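# Flip the nest block upright under the laser marker

## Task

Take the nest block that lies inverted, turn it right side up so its cradle faces upward, and set it below the laser marker's lens with its entire base resting on the perforated area. Then release it and pull both hands away so that neither hand remains above the block.

## Robot and tools

ROBOT. Two arms, left_arm and right_arm. Each ends in a five-finger hand: a right hand on right_arm and its mirror image, a left hand, on left_arm. Calibrated base positions in the scene frame: left_arm at (+0.018, +0.229, 0) m, right_arm at (+0.041, -0.244, 0) m, both turned only slightly about z. A post stands on the floor behind the arms, and a camera stand sits between them just behind the bases. Do not strike either one.

FRAMES. Scene frame: origin at table-top height, halfway between the nominal bases, +z up, +x out over the table, left_arm on the +y side. Fixed cameras and the table use this frame. Reported hand poses, velocities and targets use each arm's own base frame. Pose offsets use the axes of that arm's current Hand target. The hand point sits 0.05 m in front of the palm and 0.15 m from the wrist mount along the fingers. Its +z runs along straight fingers and its +y points out of the palm. On the right hand +x runs across the palm away from the thumb; on the left hand +x points toward the thumb. Straight fingers extend 0.06 to 0.07 m past the point and lie 0.06 m behind it along -y. A wrist bracket on the little-finger side sticks out up to 0.10 m across the palm and can collide with things.

ROW LAYOUT. Every row has 28 numbers in [-1, 1], always for both arms. Numbers 1-6 are left_arm dx, dy, dz, rx, ry, rz. Numbers 7-12 are the left hand motors in this order: thumb_turn, thumb_bend, index, middle, ring, little. Number 13 is left force_limit and number 14 is left speed. Numbers 15-28 repeat the same layout for right_arm.

The six pose numbers are an offset, not a pose. They count from the arm's Hand target as it stood when the action began, along that target's axes. 1.0 equals 0.6 m of travel or 180 degrees of turn. rx, ry, rz form one rotation vector. All rows of one action count from the same start, so sending an offset again moves the arm further. Send six zeros to ask nothing new of an arm.

The six hand motor numbers are absolute targets: -1 is open (straight, or thumb beside the palm) and +1 is closed (curled, or thumb in front of the palm). force_limit runs from about 0 N at -1 to 10 N at +1, and to 15 N for the two thumb motors. speed rises from near zero at -1 to full at +0.48 and stays full up to +1. For a soft grip, close with speed -0.94 or lower. No value means "keep as is". To hold a hand steady, resend the eight numbers of its last executed row. If that hand has had no row yet, send its hand_measured values, then hand_force_limit, then hand_speed. Thumb turned in front of the palm: the hand closes on objects about 0.035-0.065 m thick, or on handles down to about 0.025 m. A light object up to about 0.08 m can be pinched between thumb tip and index pad. To tighten a grip, raise force_limit and send a target more closed than hand_measured. To loosen, send a target more open than hand_measured.

TOOLS.
execute_actions(actions, cameras): actions is a list of actions. Each action is up to 15 rows, one row per 1/30 s step; a shorter action holds its last row until step 15. cameras lists camera names, ["all"], or []. Images are returned for an empty actions list or when requested.
move(target, speed, blend, blocking, cameras): target is one 28-number row or a list of up to 15 rows. Every row is an offset from the same starting Hand targets, not from the row before. speed is the top path speed in m/s, 0.002 to 4.3, default 0.25; turning is capped at twice that value in rad/s. Give one value, or one per target. blend is the corner rounding in m, default 0, which means stop at each target. With blocking=false the call returns after about 0.5 s while the arms keep moving. All paths together are cut off after 10 s. Paths are straight lines that do not steer around obstacles. A faster move strays further and strikes harder on contact.
wait(seconds): 0 to 3600. Sends no new commands.
stop(): brakes the running move.
zoom_image(camera, region=[x0,y0,x1,y1]): region is at most 504x504 pixels and must come from the newest image.
show_instructions(): displays the reference images.
finished_scene(scene=1): ends the scene for good.

RESULTS. For each arm: end_effector_position (m) and end_effector_quat_wxyz in its base frame, plus Hand target (the last commanded pose, after clipping). hand_measured, hand_stopped_by (moving/target/force/stalled/fault) and hand_load_n (positive means the finger is pushed open; a drop to about 0 means the grip was lost) follow the motor order. Also given: joint positions, velocities, torques and motor temperatures. A move result adds a move: line, such as done, off_target, moving, held or fault, plus limits=paced or limits=held. Arms commonly come to rest 1-3 cm short, usually low, sometimes by 5 cm. This alone does not mean contact. The next execute_actions call asks for the target again; if the gap remains, send the missing amount as an offset. Each step, the commanded orientation is clipped to within 40 degrees of the measured one.

CAMERAS. cam_high and cam_low (896x504, fixed, scene frame), cam_left_wrist and cam_right_wrist (672x504, fisheye, on the hands). Calibration is provided; expect errors of about a centimetre.

AVOID. Dropping the block even a few mm, releasing it while it still moves, slamming, or pushing hard. Letting anything leave the table. Pressing the hands or arms against each other. Gripping too hard or swinging a load fast. Holding strain for a long time: a motor at 85 °C triggers a warning, and at 100 °C that arm goes limp for 30-60 s. To end a push against something, command the target back past the hand point. Loose objects may occasionally be nudged by outside forces.

Each tool is called after "Call:" as name(argument=value, ...), one argument or row to a line, values as JSON.

Reference images:

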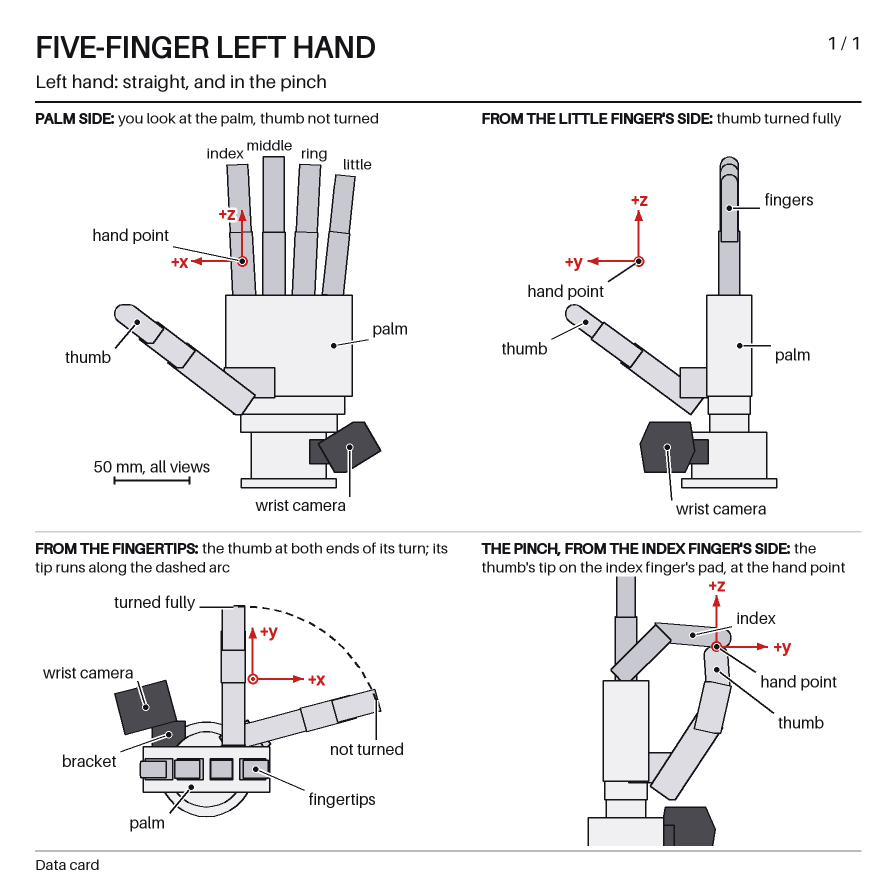

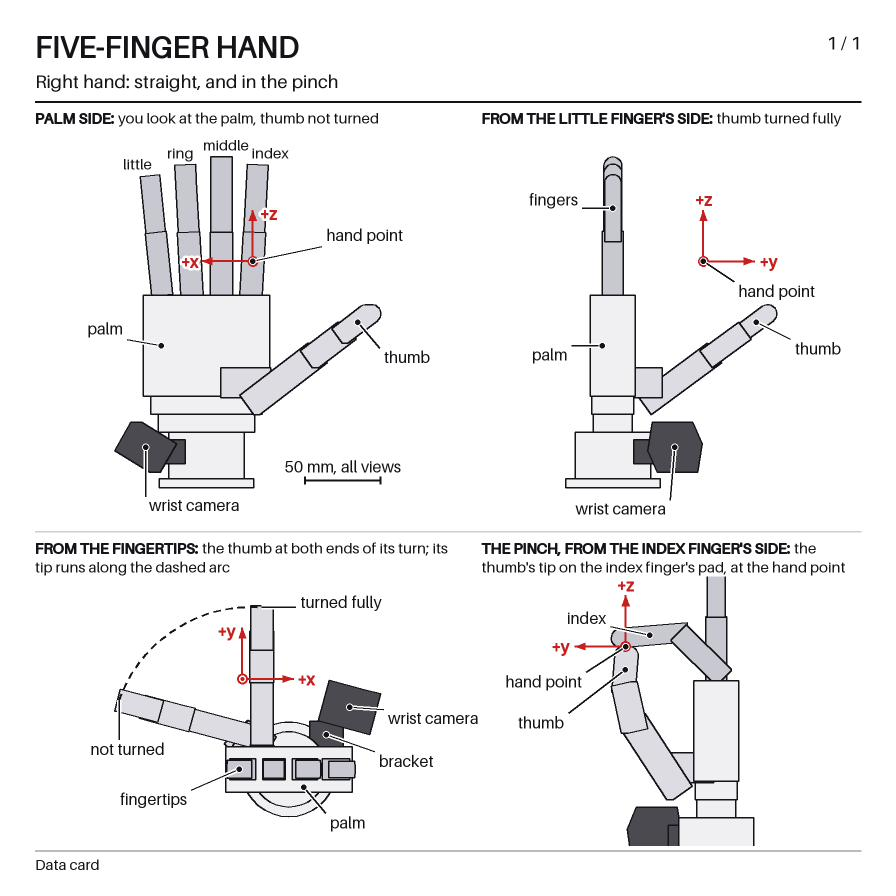

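## Session

Call:
execute_actions(
  actions=[],
)

Scene clock: 0.00 s.
left_arm: end_effector_position=(+0.6422, +0.0965, +0.1019) hand_measured=(-1.000, -1.000, -1.000, -1.000, -1.000, -1.000) hand_load_n=(+0.0, +0.0, +0.0, +0.0, +0.0, +0.0) hand_stopped_by=(target, target, target, target, target, target) hand_force_limit=0.00 hand_speed=-0.80 end_effector_quat_wxyz=(+0.469, +0.060, +0.846, +0.248) | right_arm: end_effector_position=(+0.1881, +0.1098, +0.2573) hand_measured=(-1.000, -1.000, -1.000, -1.000, -1.000, -1.000) hand_load_n=(+0.0, +0.0, +0.0, +0.0, +0.0, +0.0) hand_stopped_by=(target, target, target, target, target, target) hand_force_limit=0.00 hand_speed=-0.80 end_effector_quat_wxyz=(-0.361, +0.893, -0.149, +0.223)
Joint positions: left_arm=[-0.071 1.792 1.016 0.274 -0.434 1.9] | right_arm=[0.214 0.464 0.8 -1.14 -0.475 -0.831]
Joint velocities: within noise
Joint torques (N m): no reading
Motor temperatures (°C): left_arm=[26 30 29 27 29 23] | right_arm=[25 29 32 24 23 31]
Heat: left arm: hottest shoulder 30 °C; right arm: hottest elbow 32 °C.
Hand target: left_arm +0.6509, +0.0959, +0.1145; +0.482, +0.056, +0.839, +0.248 | right_arm +0.1903, +0.1103, +0.2666; -0.364, +0.890, -0.146, +0.232

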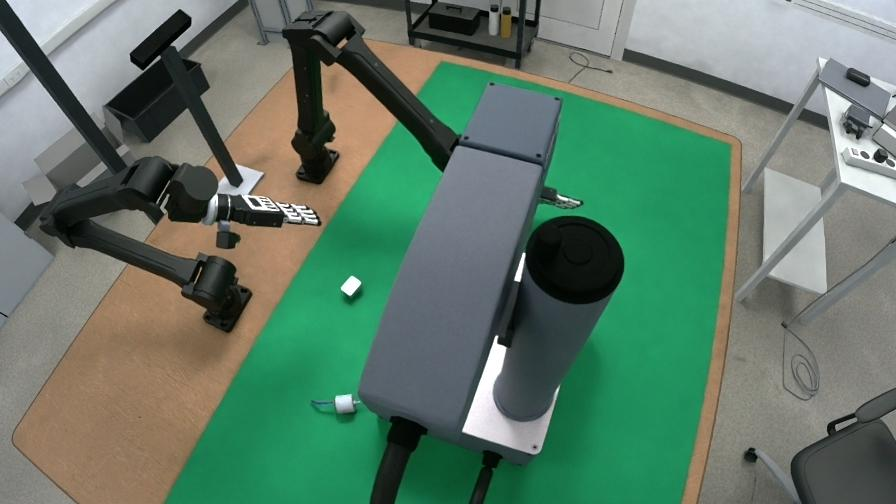

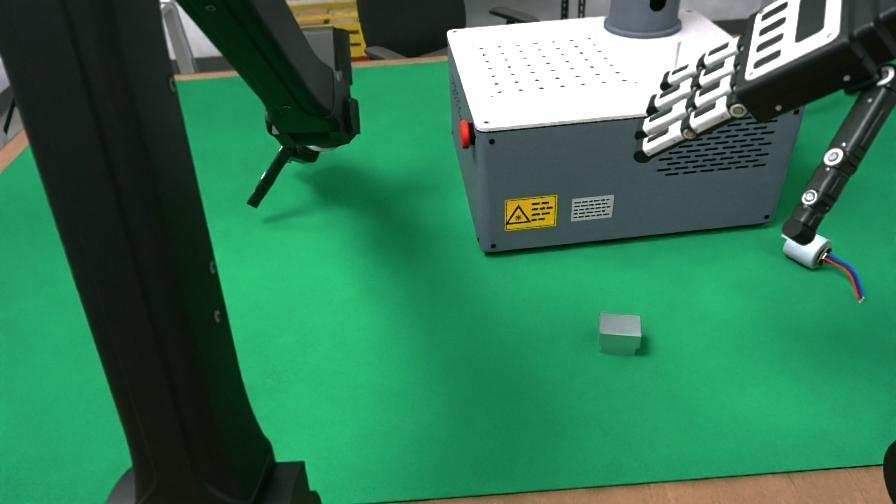

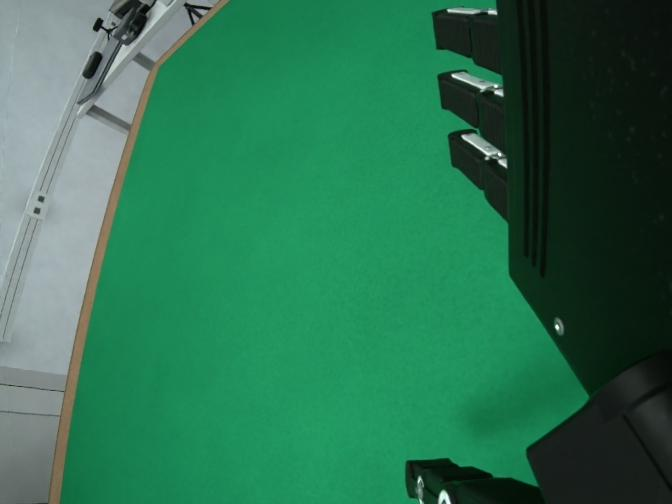

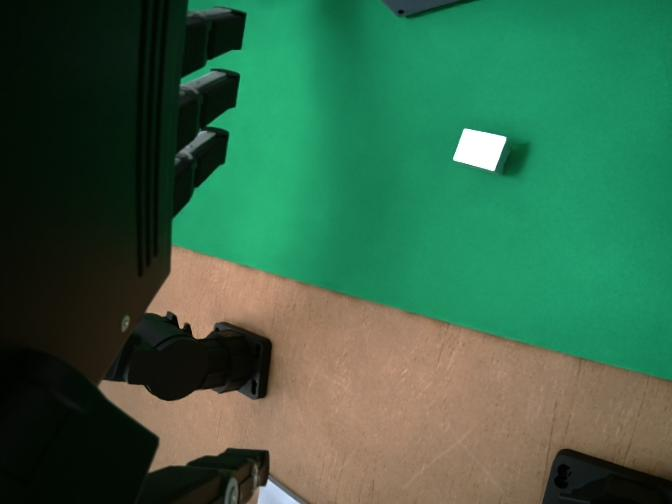

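Call:
zoom_image(
  camera="cam_low",
  region=[540, 270, 700, 390],
)

Call:
zoom_image(
  camera="cam_high",
  region=[310, 250, 400, 320],
)

Call:
zoom_image(
  camera="cam_low",
  region=[430, 0, 830, 260],
)

Call:
zoom_image(
  camera="cam_right_wrist",
  region=[430, 100, 550, 200],
)

Call:
zoom_image(
  camera="cam_high",
  region=[340, 60, 740, 480],
)

Scaled by 3.150 from the camera's image (finer frame: 1280x720).

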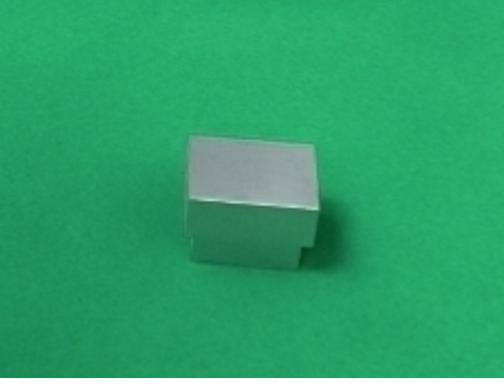

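Scaled by 5.600 from the camera's image (finer frame: 1280x720).

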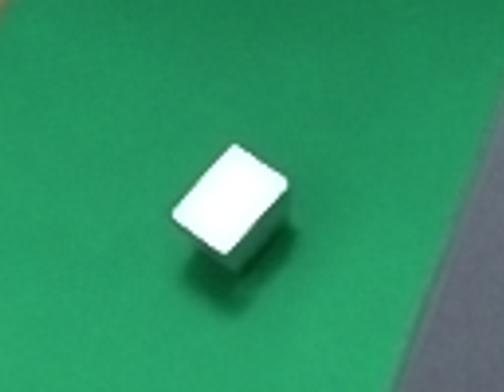

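Scaled by 1.260 from the camera's image (finer frame: 1280x720).

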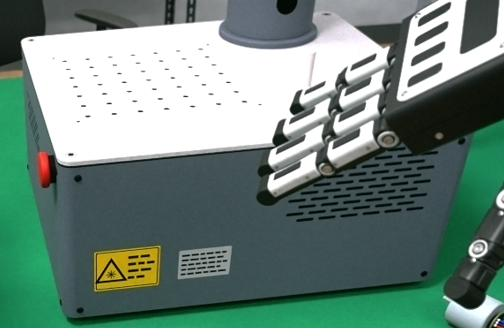

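Scaled by 4.200 from the camera's image (finer frame: 960x720).

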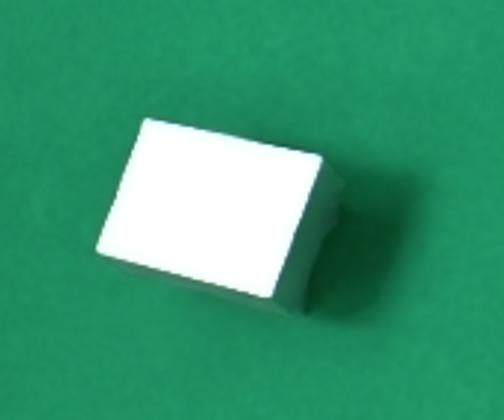

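Scaled by 1.200 from the camera's image (finer frame: 1280x720).

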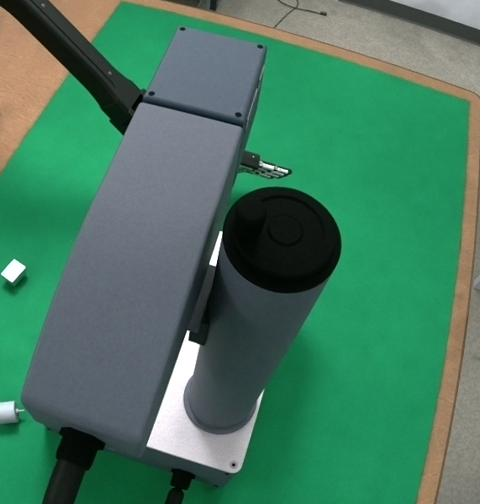

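Call:
move(
  target=[0,0,0,0,0,0,-1,-1,-1,-1,-1,-1,0,-0.8, 0.0403,0.1158,0.2503,0.0083,0.1834,0.2463,1,-1,-1,-1,-1,-1,-0.4,0],
  cameras=["all"],
)

Scene clock: 47.57 s.
left_arm: end_effector_position=(+0.6422, +0.0965, +0.1019) hand_measured=(-1.000, -1.000, -1.000, -1.000, -1.000, -1.000) hand_load_n=(+0.0, +0.0, +0.0, +0.5, +0.0, +0.0) hand_stopped_by=(target, target, target, target, target, target) hand_force_limit=0.00 hand_speed=-0.80 end_effector_quat_wxyz=(+0.469, +0.060, +0.846, +0.248) | right_arm: end_effector_position=(+0.2841, +0.1339, +0.1363) hand_measured=(+1.000, -1.000, -1.000, -1.000, -1.000, -1.000) hand_load_n=(+0.0, +0.0, +0.0, +0.0, +0.0, +0.0) hand_stopped_by=(target, target, target, target, target, target) hand_force_limit=-0.40 hand_speed=0.00 end_effector_quat_wxyz=(-0.378, +0.663, -0.560, +0.323)
Joint positions: left_arm=[-0.071 1.792 1.016 0.274 -0.434 1.9] | right_arm=[0.491 0.547 0.389 -0.395 0.282 0.165]
Joint torques (N m): left_arm=[1.14 -15.03 9.63 2.82 -0.34 0.06] | right_arm=[2.14 3.19 7.5 2.44 0.32 -0.02]
Heat: left arm: hottest elbow 33 °C; right arm: hottest elbow 35 °C.
Hand target: left_arm +0.6509, +0.0959, +0.1145; +0.482, +0.056, +0.839, +0.248 | right_arm +0.2826, +0.1390, +0.1300; -0.380, +0.665, -0.559, +0.318
Off the commanded pose: left_arm 0.015 m, 2 deg | right_arm 0.008 m, 1 deg.
move: done
cam_right_wrist: T_world_to_cam=[[-0.39947, -0.33545, -0.85317, 0.27866], [-0.70858, 0.70347, 0.05517, 0.09633], [0.58168, 0.62658, -0.5187, -0.05855]] pos_world=[0.21363, 0.0624, 0.20206]

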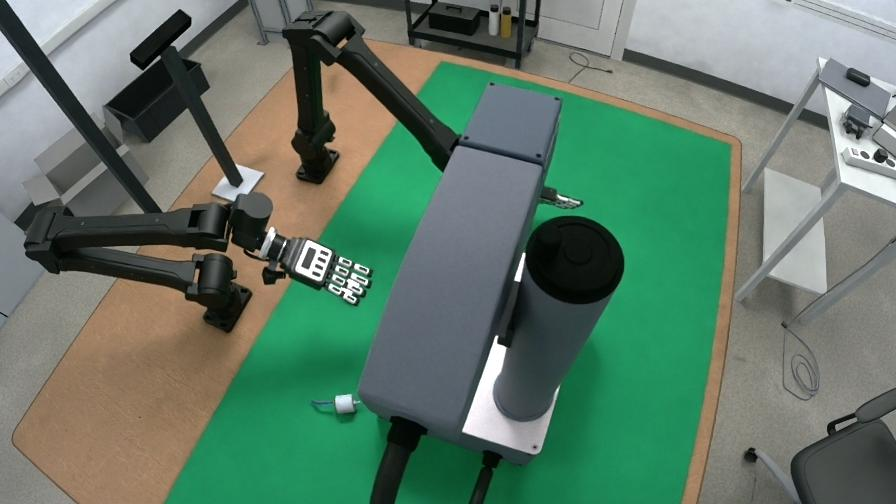

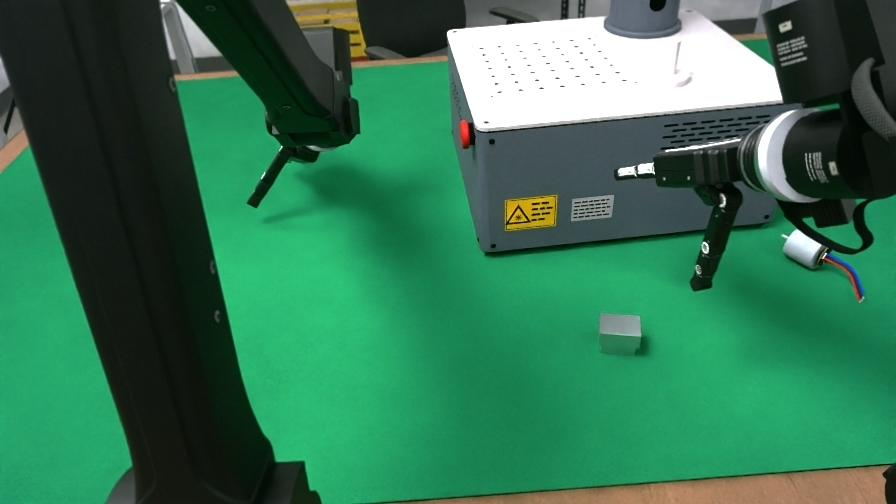

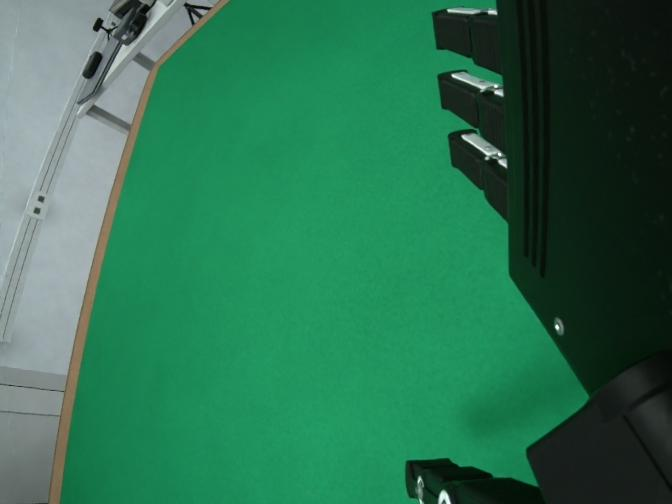

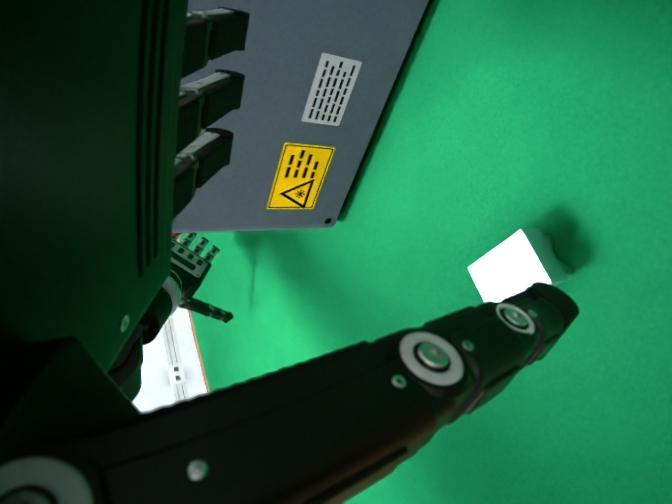

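Call:
zoom_image(
  camera="cam_right_wrist",
  region=[440, 200, 620, 335],
)

Call:
zoom_image(
  camera="cam_low",
  region=[560, 0, 760, 150],
)

Scaled by 2.800 from the camera's image (finer frame: 960x720).

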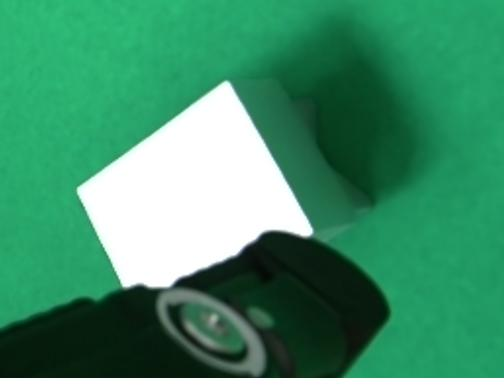

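Scaled by 2.520 from the camera's image (finer frame: 1280x720).

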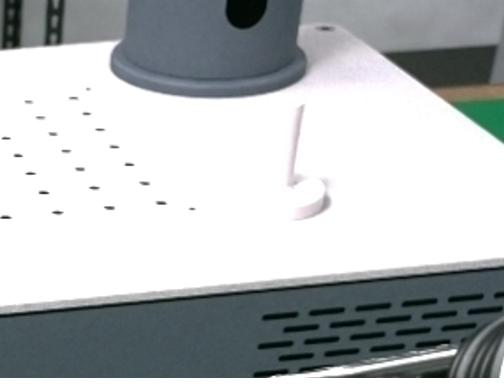

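Call:
move(
  target=[-0.128,0.0545,-0.2435,0.4648,0.0773,-0.4988,-1,-1,-1,-1,-1,-1,0,-0.8, -0.0555,0.0325,0.017,0.0487,0.084,0.1364,1,-0.3,-0.44,-0.44,-1,-1,-0.4,0],
  cameras=["all"],
)

Scene clock: 92.03 s.
left_arm: end_effector_position=(+0.5652, +0.0392, +0.2554) hand_measured=(-1.000, -1.000, -1.000, -1.000, -1.000, -1.000) hand_load_n=(+0.0, +0.0, +0.0, +0.0, +0.0, +0.0) hand_stopped_by=(target, target, target, target, target, target) hand_force_limit=0.00 hand_speed=-0.80 end_effector_quat_wxyz=(+0.268, -0.242, +0.632, -0.686) | right_arm: end_effector_position=(+0.2801, +0.1696, +0.1149) hand_measured=(+1.000, -0.300, -0.440, -0.440, -1.000, -1.000) hand_load_n=(+0.0, +0.0, +0.0, +0.0, +0.0, +0.0) hand_stopped_by=(target, target, target, target, target, target) hand_force_limit=-0.40 hand_speed=0.00 end_effector_quat_wxyz=(+0.417, -0.445, +0.708, -0.357)
Joint positions: left_arm=[0.428 1.646 1.02 0.901 1.25 -0.255] | right_arm=[0.901 0.699 0.321 -0.337 0.918 0.906]
Joint torques (N m): left_arm=[2.73 -12.81 8.14 3.02 -0.41 -0.06] | right_arm=[2.02 2.43 7.31 0.91 0.67 -0.02]
Motor temperatures (°C): left_arm=[25 32 34 27 29 23] | right_arm=[25 28 36 24 23 30]
Heat: left arm: hottest elbow 34 °C; right arm: hottest elbow 36 °C.
Hand target: left_arm +0.5648, +0.0458, +0.2501; +0.270, -0.248, +0.628, -0.686 | right_arm +0.2756, +0.1716, +0.1080; +0.411, -0.454, +0.706, -0.356
Off the commanded pose: left_arm 0.009 m, 1 deg | right_arm 0.008 m, 1 deg.
move: done
cam_left_wrist: T_world_to_cam=[[-0.26591, -0.08389, 0.96034, -0.09656], [-0.94374, -0.18049, -0.27708, 0.60825], [0.19657, -0.97999, -0.03117, 0.05068]] pos_world=[0.53839, 0.15135, 0.26285]
cam_right_wrist: T_world_to_cam=[[-0.34839, 0.08862, -0.93315, 0.19364], [-0.35739, 0.90776, 0.21964, -0.08233], [0.86655, 0.41002, -0.28458, -0.15968]] pos_world=[0.17641, 0.12305, 0.15333]

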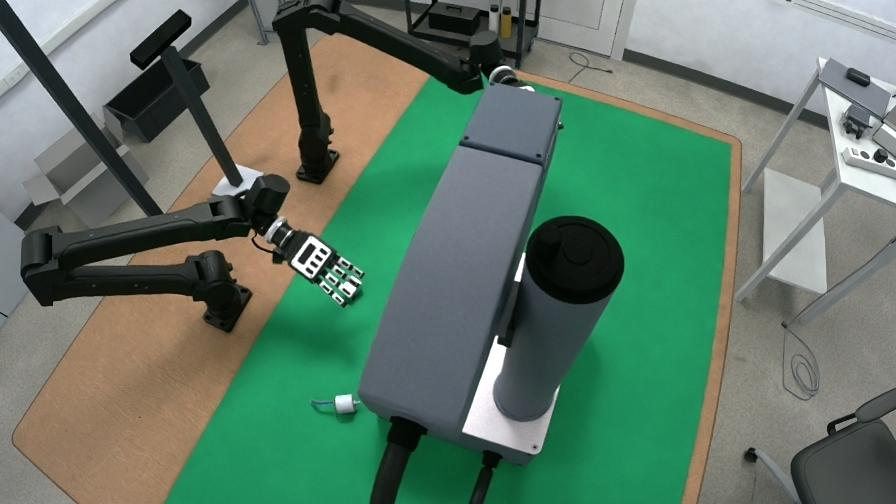

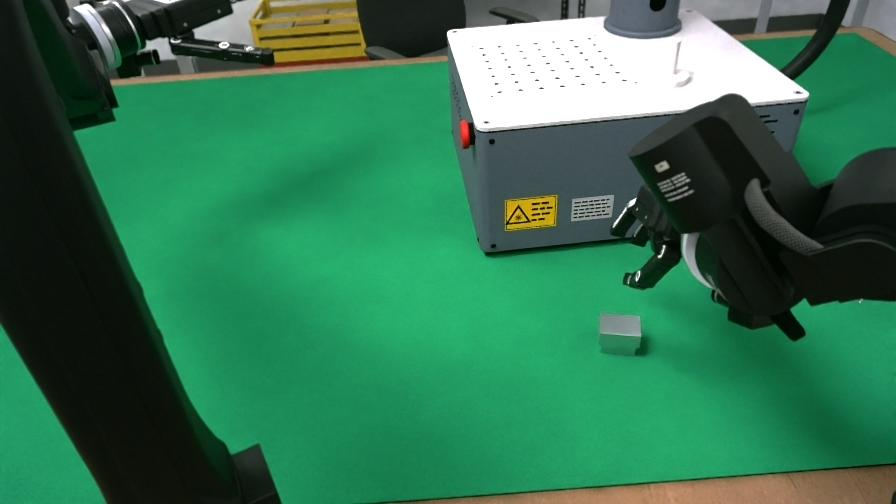

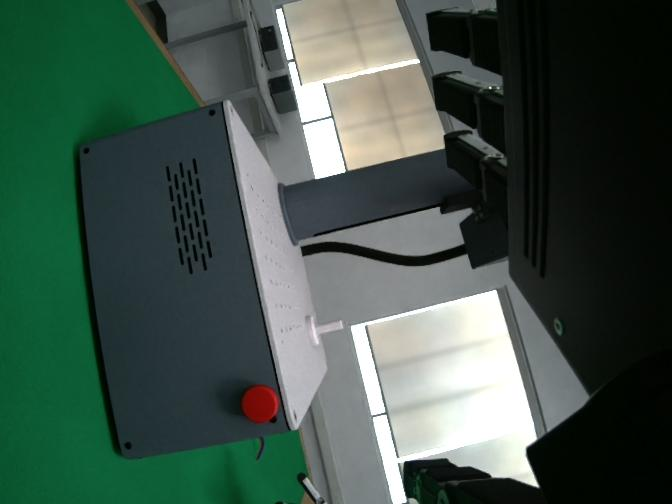

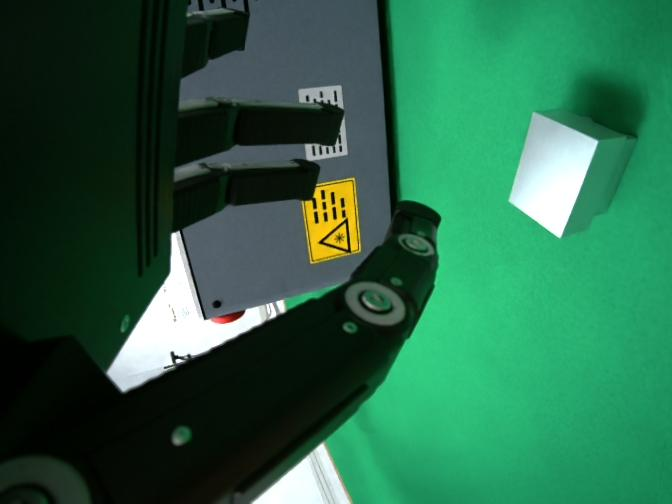

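Call:
zoom_image(
  camera="cam_right_wrist",
  region=[480, 90, 660, 225],
)

Call:
zoom_image(
  camera="cam_left_wrist",
  region=[200, 60, 520, 440],
)

Scaled by 2.800 from the camera's image (finer frame: 960x720).

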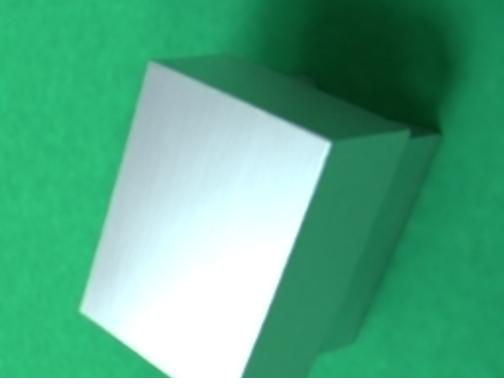

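Scaled by 1.326 from the camera's image (finer frame: 960x720).

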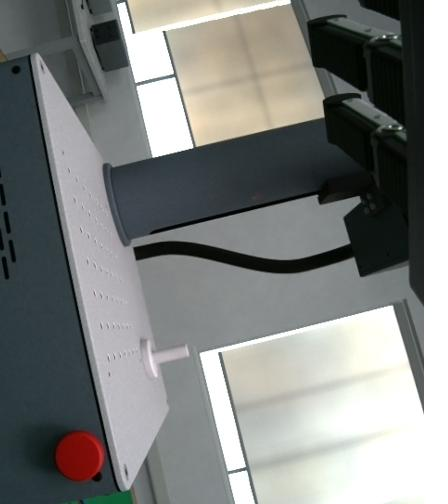

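Call:
move(
  target=[0,0,0,0,0,0,-1,-1,-1,-1,-1,-1,0,-0.8, 0.0248,0.0838,0.0288,0,0,0,1,-0.3,-0.44,-0.44,-1,-1,-0.4,0],
  cameras=["cam_right_wrist","cam_low","cam_high"],
  speed=0.12,
)

Call:
zoom_image(
  camera="cam_right_wrist",
  region=[260, 60, 600, 315],
)

Call:
zoom_image(
  camera="cam_low",
  region=[540, 230, 740, 380],
)

Scene clock: 100.93 s.
left_arm: end_effector_position=(+0.5651, +0.0394, +0.2555) hand_measured=(-1.000, -1.000, -1.000, -1.000, -1.000, -1.000) hand_load_n=(+0.0, +0.0, +0.0, +0.0, -0.5, +0.0) hand_stopped_by=(target, target, target, target, target, target) hand_force_limit=0.00 hand_speed=-0.80 end_effector_quat_wxyz=(+0.267, -0.242, +0.631, -0.687) | right_arm: end_effector_position=(+0.2738, +0.1711, +0.0592) hand_measured=(+1.000, -0.300, -0.440, -0.440, -1.000, -1.000) hand_load_n=(+0.0, +0.0, +0.0, +0.0, +0.0, +0.0) hand_stopped_by=(target, target, target, target, target, target) hand_force_limit=-0.40 hand_speed=0.00 end_effector_quat_wxyz=(+0.411, -0.449, +0.708, -0.357)
Joint positions: left_arm=[0.429 1.646 1.02 0.901 1.25 -0.257] | right_arm=[0.932 0.855 0.218 -0.12 0.938 0.941]
Joint torques (N m): left_arm=[2.02 -12.63 8.14 2.8 -0.42 -0.01] | right_arm=[1.85 1.49 5.89 1.8 0.71 -0.07]
Heat: left arm: hottest elbow 34 °C; right arm: hottest elbow 36 °C.
Hand target: left_arm +0.5648, +0.0460, +0.2502; +0.270, -0.248, +0.628, -0.686 | right_arm +0.2701, +0.1724, +0.0532; +0.411, -0.454, +0.706, -0.356
Off the commanded pose: left_arm 0.008 m, 1 deg | right_arm 0.007 m, 1 deg.
move: done
cam_right_wrist: T_world_to_cam=[[-0.35798, 0.07962, -0.93033, 0.14327], [-0.35618, 0.90937, 0.21488, -0.07409], [0.86313, 0.40829, -0.29718, -0.16871]] pos_world=[0.17052, 0.12485, 0.09907]
Images, in order (width x height): cam_high 896x504, cam_low 896x504, cam_right_wrist 672x504.

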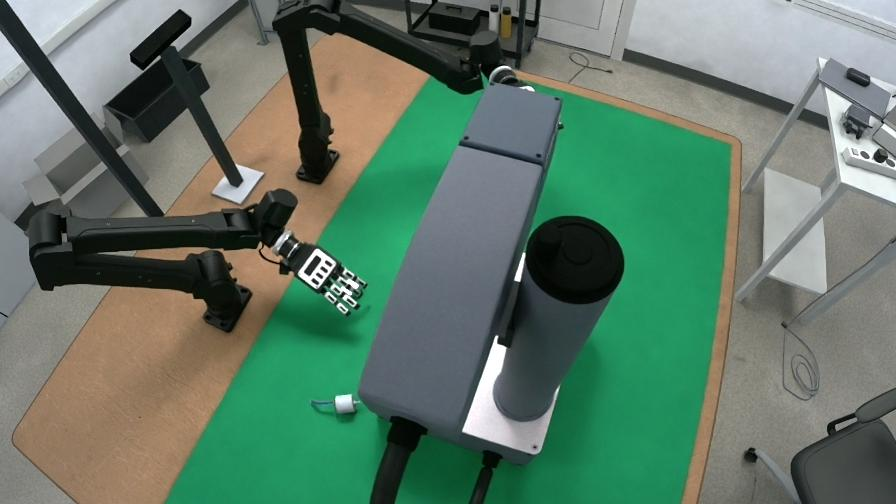

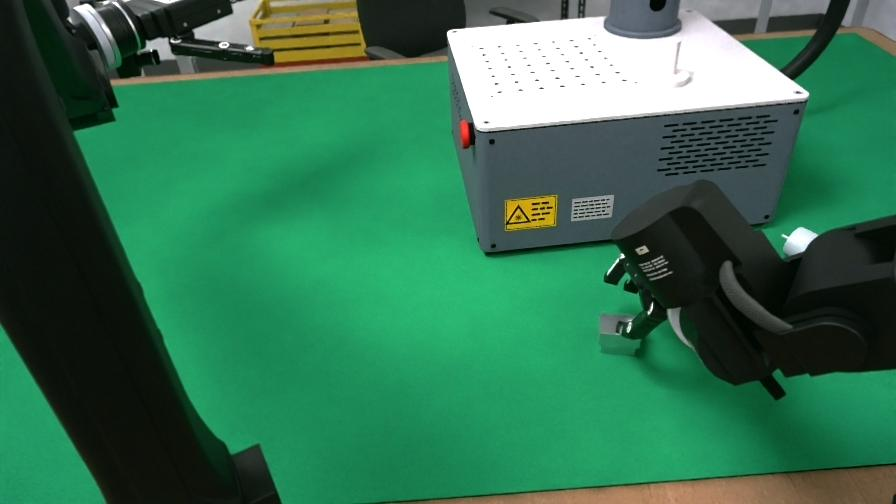

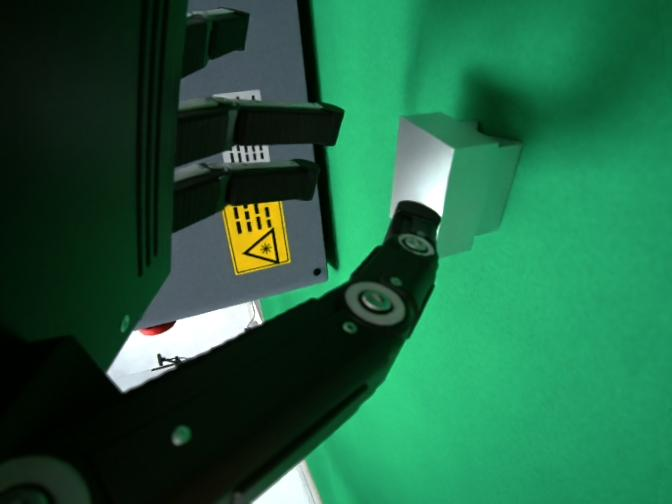

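Scaled by 1.482 from the camera's image (finer frame: 960x720).

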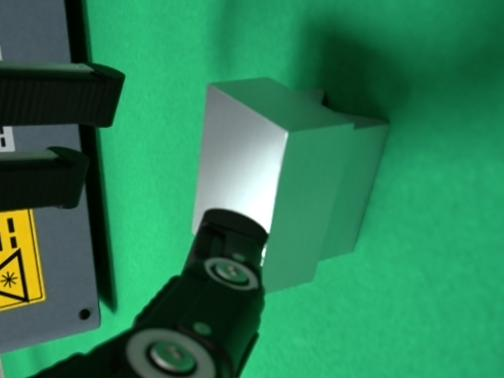

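Scaled by 2.520 from the camera's image (finer frame: 1280x720).

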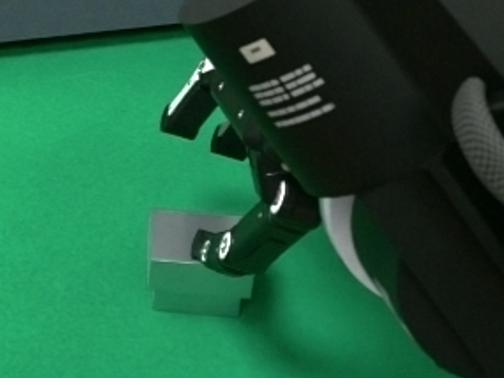

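Call:
move(
  target=[0,0,0,0,0,0,-1,-1,-1,-1,-1,-1,0,-0.8, 0.0134,0.0452,0.0211,0,0,0,1,-0.3,-0.44,-0.44,-1,-1,-0.4,0],
  cameras=["cam_right_wrist","cam_low"],
  speed=0.08,
)

Call:
zoom_image(
  camera="cam_right_wrist",
  region=[260, 60, 600, 315],
)

Call:
zoom_image(
  camera="cam_low",
  region=[540, 230, 740, 380],
)

Scene clock: 105.17 s.
left_arm: end_effector_position=(+0.5651, +0.0394, +0.2555) hand_measured=(-1.000, -1.000, -1.000, -1.000, -1.000, -1.000) hand_load_n=(+0.0, +0.0, +0.0, -0.5, +0.0, +0.0) hand_stopped_by=(target, target, target, target, target, target) hand_force_limit=0.00 hand_speed=-0.80 end_effector_quat_wxyz=(+0.267, -0.242, +0.631, -0.687) | right_arm: end_effector_position=(+0.2743, +0.1719, +0.0276) hand_measured=(+1.000, -0.300, -0.440, -0.440, -1.000, -1.000) hand_load_n=(+0.0, +0.0, +0.0, +0.0, +0.0, +0.0) hand_stopped_by=(target, target, target, target, target, target) hand_force_limit=-0.40 hand_speed=0.00 end_effector_quat_wxyz=(+0.412, -0.448, +0.709, -0.357)
Joint positions: left_arm=[0.429 1.646 1.02 0.901 1.25 -0.257] | right_arm=[0.932 1.013 0.167 0.089 0.939 0.946]
Joint torques (N m): left_arm=[2.14 -12.34 8.1 2.88 -0.44 -0.05] | right_arm=[1.85 0.91 5.03 2.06 0.67 -0.11]
Heat: left arm: hottest elbow 34 °C; right arm: hottest elbow 36 °C.
Hand target: left_arm +0.5648, +0.0460, +0.2502; +0.270, -0.248, +0.628, -0.686 | right_arm +0.2700, +0.1723, +0.0221; +0.411, -0.454, +0.706, -0.356
Off the commanded pose: left_arm 0.009 m, 1 deg | right_arm 0.007 m, 1 deg.
move: done
cam_right_wrist: T_world_to_cam=[[-0.35701, 0.08408, -0.93031, 0.11304], [-0.35446, 0.90925, 0.2182, -0.06835], [0.86423, 0.40766, -0.29481, -0.17911]] pos_world=[0.17092, 0.12565, 0.06727]
Images, in order (width x height): cam_low 896x504, cam_right_wrist 672x504.

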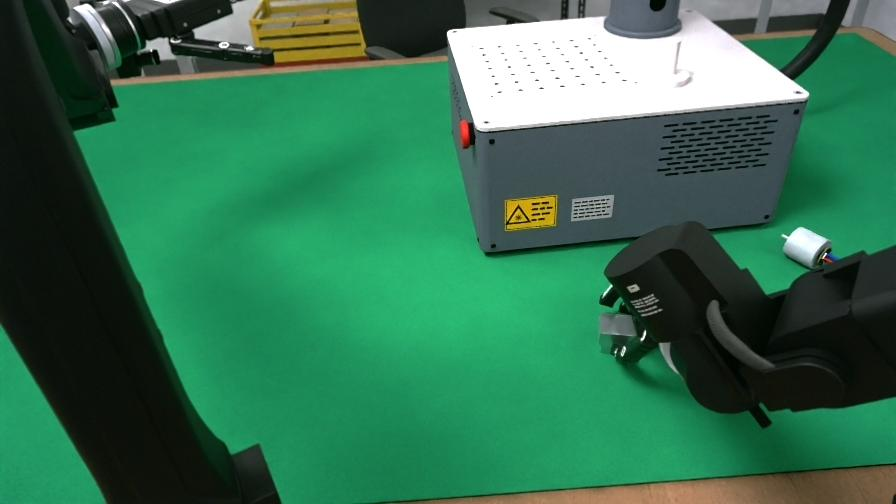

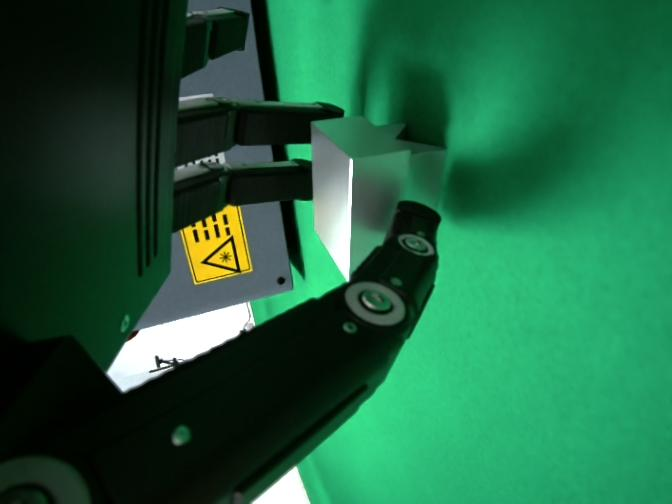

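Scaled by 1.482 from the camera's image (finer frame: 960x720).

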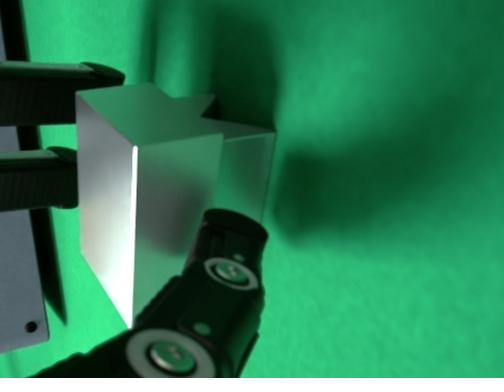

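Scaled by 2.520 from the camera's image (finer frame: 1280x720).

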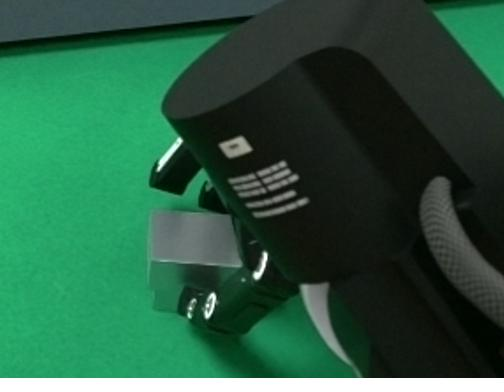

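Call:
move(
  target=[
    [0,0,0,0,0,0,-1,-1,-1,-1,-1,-1,0,-0.8, -0.0026,-0.0088,-0.0041,0,0,0,1,-0.3,-0.44,-0.44,-1,-1,-0.4,0],
    [0,0,0,0,0,0,-1,-1,-1,-1,-1,-1,0,-0.8, -0.0026,-0.0088,-0.0041,0,0,0,1,-0.3,0.1,0.1,-1,-1,-0.3,-0.88],
  ],
  cameras=["cam_right_wrist","cam_low"],
  speed=0.08,
)

Call:
zoom_image(
  camera="cam_right_wrist",
  region=[260, 60, 600, 315],
)

Call:
zoom_image(
  camera="cam_low",
  region=[540, 230, 740, 380],
)

Scene clock: 112.37 s.
left_arm: end_effector_position=(+0.5651, +0.0394, +0.2555) hand_measured=(-1.000, -1.000, -1.000, -1.000, -1.000, -1.000) hand_load_n=(+0.0, +0.0, -0.5, +0.0, +0.0, +0.0) hand_stopped_by=(target, target, target, target, target, target) hand_force_limit=0.00 hand_speed=-0.80 end_effector_quat_wxyz=(+0.267, -0.242, +0.631, -0.687) | right_arm: end_effector_position=(+0.2737, +0.1699, +0.0287) hand_measured=(+1.000, -0.302, -0.064, -0.074, -1.000, -1.000) hand_load_n=(-1.0, +6.0, +3.5, +3.5, +0.0, -0.5) hand_stopped_by=(target, target, force, force, target, target) hand_force_limit=-0.30 hand_speed=-0.88 end_effector_quat_wxyz=(+0.411, -0.448, +0.709, -0.359)
Joint positions: left_arm=[0.429 1.646 1.02 0.901 1.25 -0.257] | right_arm=[0.932 1 0.167 0.072 0.942 0.946]
Joint torques (N m): left_arm=[2.43 -12.57 8.29 2.88 -0.47 -0.05] | right_arm=[1.73 -0.67 5.67 0.83 0.53 -0.12]
Heat: left arm: hottest elbow 33 °C; right arm: hottest elbow 36 °C.
Hand target: left_arm +0.5648, +0.0460, +0.2502; +0.270, -0.248, +0.628, -0.686 | right_arm +0.2700, +0.1723, +0.0282; +0.411, -0.454, +0.706, -0.356
Off the commanded pose: left_arm 0.009 m, 1 deg | right_arm 0.004 m, 1 deg.
move: done
cam_right_wrist: T_world_to_cam=[[-0.35699, 0.08079, -0.93061, 0.11455], [-0.35186, 0.91124, 0.21408, -0.06793], [0.8653, 0.40387, -0.29688, -0.17708]] pos_world=[0.17022, 0.12417, 0.06857]
Images, in order (width x height): cam_low 896x504, cam_right_wrist 672x504.

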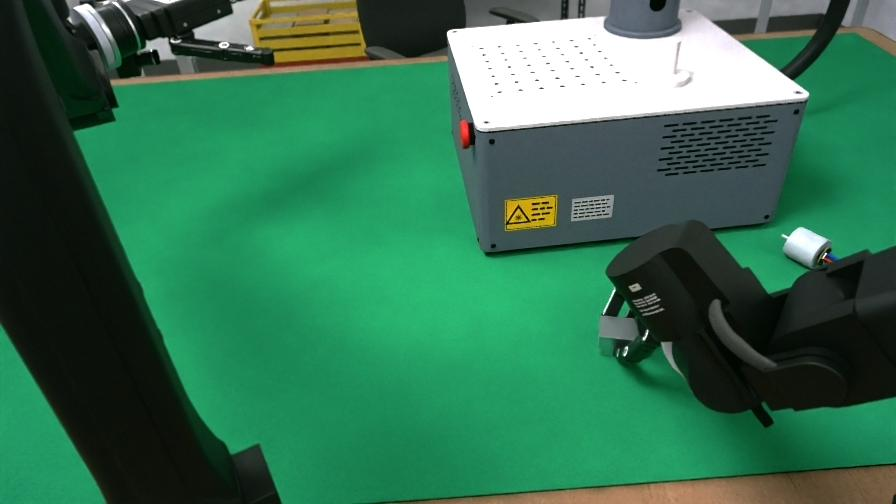

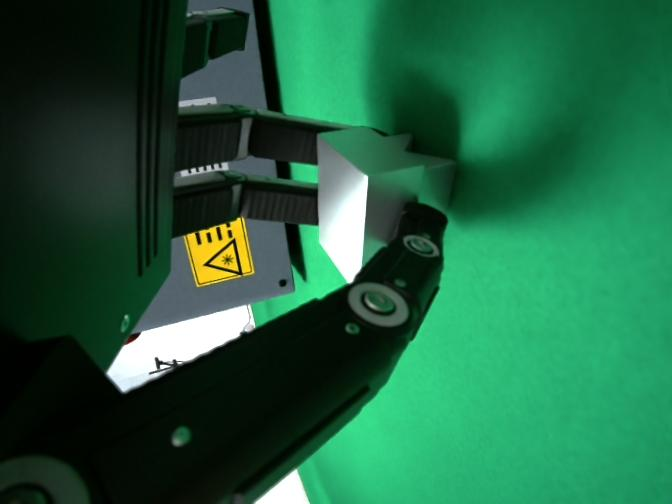

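Scaled by 1.482 from the camera's image (finer frame: 960x720).

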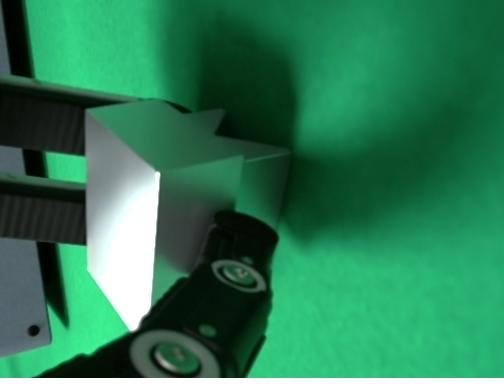

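Scaled by 2.520 from the camera's image (finer frame: 1280x720).

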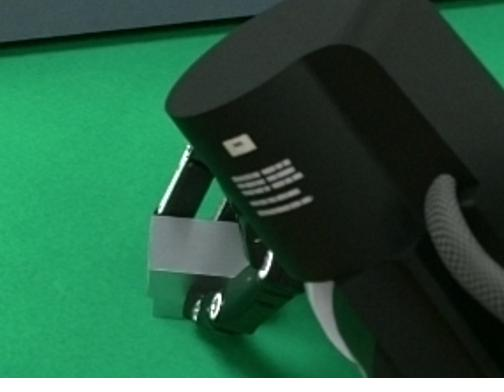

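Call:
move(
  target=[
    [0,0,0,0,0,0,-1,-1,-1,-1,-1,-1,0,-0.8, 0,0,0,0,0,0,1,-0.3,-0.18,-0.18,-1,-1,-0.3,-0.8],
    [0,0,0,0,0,0,-1,-1,-1,-1,-1,-1,0,-0.8, 0,0,0,0,0,0,1,0.1,-0.18,-0.18,-1,-1,-0.3,-0.9],
  ],
  cameras=["cam_right_wrist","cam_low"],
  speed=0.08,
)

Call:
zoom_image(
  camera="cam_right_wrist",
  region=[260, 60, 600, 315],
)

Call:
zoom_image(
  camera="cam_low",
  region=[540, 230, 740, 380],
)

Scene clock: 116.37 s.
left_arm: end_effector_position=(+0.5651, +0.0394, +0.2555) hand_measured=(-1.000, -1.000, -1.000, -1.000, -1.000, -1.000) hand_load_n=(-0.5, +0.0, +0.0, +0.0, +0.0, +0.0) hand_stopped_by=(target, target, target, target, target, target) hand_force_limit=0.00 hand_speed=-0.80 end_effector_quat_wxyz=(+0.267, -0.242, +0.631, -0.687) | right_arm: end_effector_position=(+0.2735, +0.1698, +0.0284) hand_measured=(+1.000, -0.154, -0.180, -0.180, -1.000, -1.000) hand_load_n=(+0.0, +6.0, +1.0, +2.0, +0.0, +0.0) hand_stopped_by=(target, force, target, target, target, target) hand_force_limit=-0.30 hand_speed=-0.90 end_effector_quat_wxyz=(+0.410, -0.448, +0.709, -0.359)
Joint positions: left_arm=[0.429 1.646 1.02 0.901 1.25 -0.257] | right_arm=[0.932 1 0.167 0.071 0.942 0.946]
Joint torques (N m): left_arm=[1.85 -12.57 8.02 2.99 -0.46 -0.08] | right_arm=[1.85 -0.67 5.68 0.91 0.53 -0.11]
Heat: left arm: hottest elbow 33 °C; right arm: hottest elbow 36 °C.
Hand target: left_arm +0.5648, +0.0460, +0.2502; +0.270, -0.248, +0.628, -0.686 | right_arm +0.2700, +0.1723, +0.0282; +0.411, -0.454, +0.706, -0.356
Off the commanded pose: left_arm 0.009 m, 1 deg | right_arm 0.004 m, 1 deg.
move: done
cam_right_wrist: T_world_to_cam=[[-0.35806, 0.07967, -0.93029, 0.11469], [-0.35189, 0.91137, 0.21349, -0.06786], [0.86485, 0.4038, -0.29829, -0.17672]] pos_world=[0.17002, 0.12407, 0.06847]
Images, in order (width x height): cam_low 896x504, cam_right_wrist 672x504.

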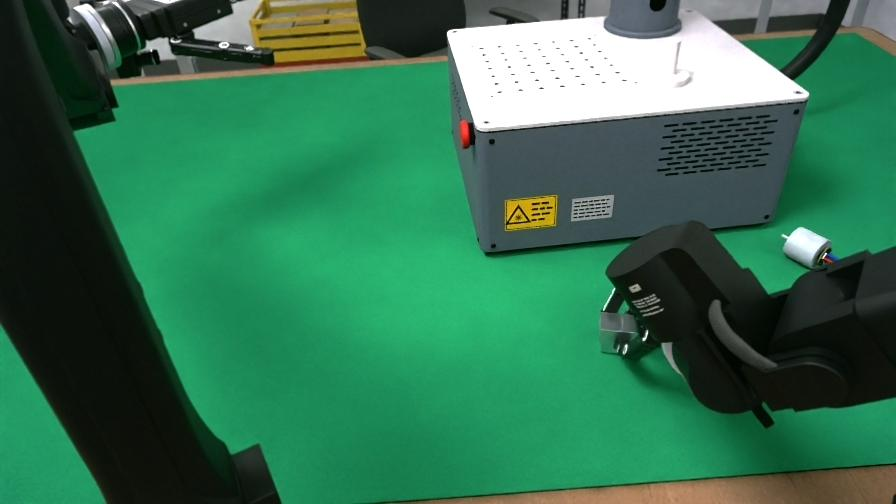

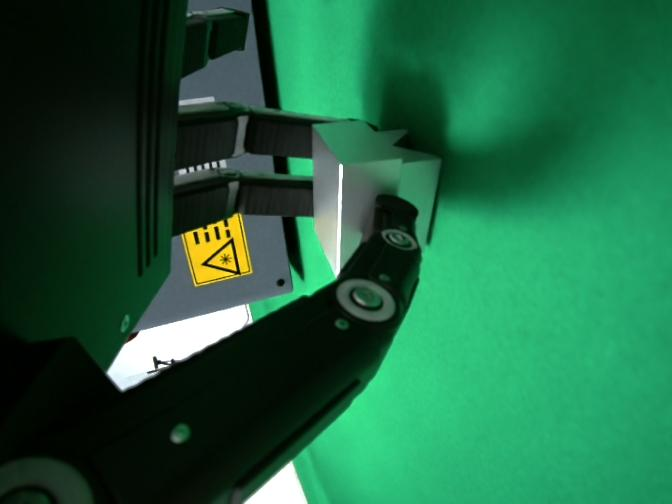

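Scaled by 1.482 from the camera's image (finer frame: 960x720).

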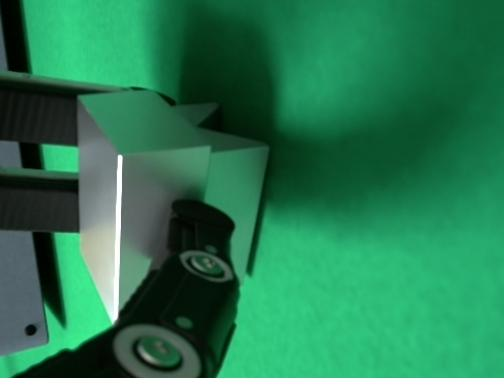

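Scaled by 2.520 from the camera's image (finer frame: 1280x720).

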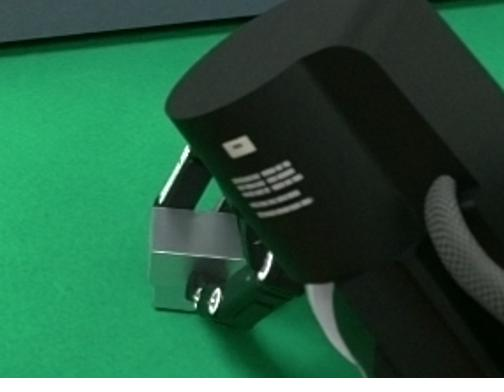

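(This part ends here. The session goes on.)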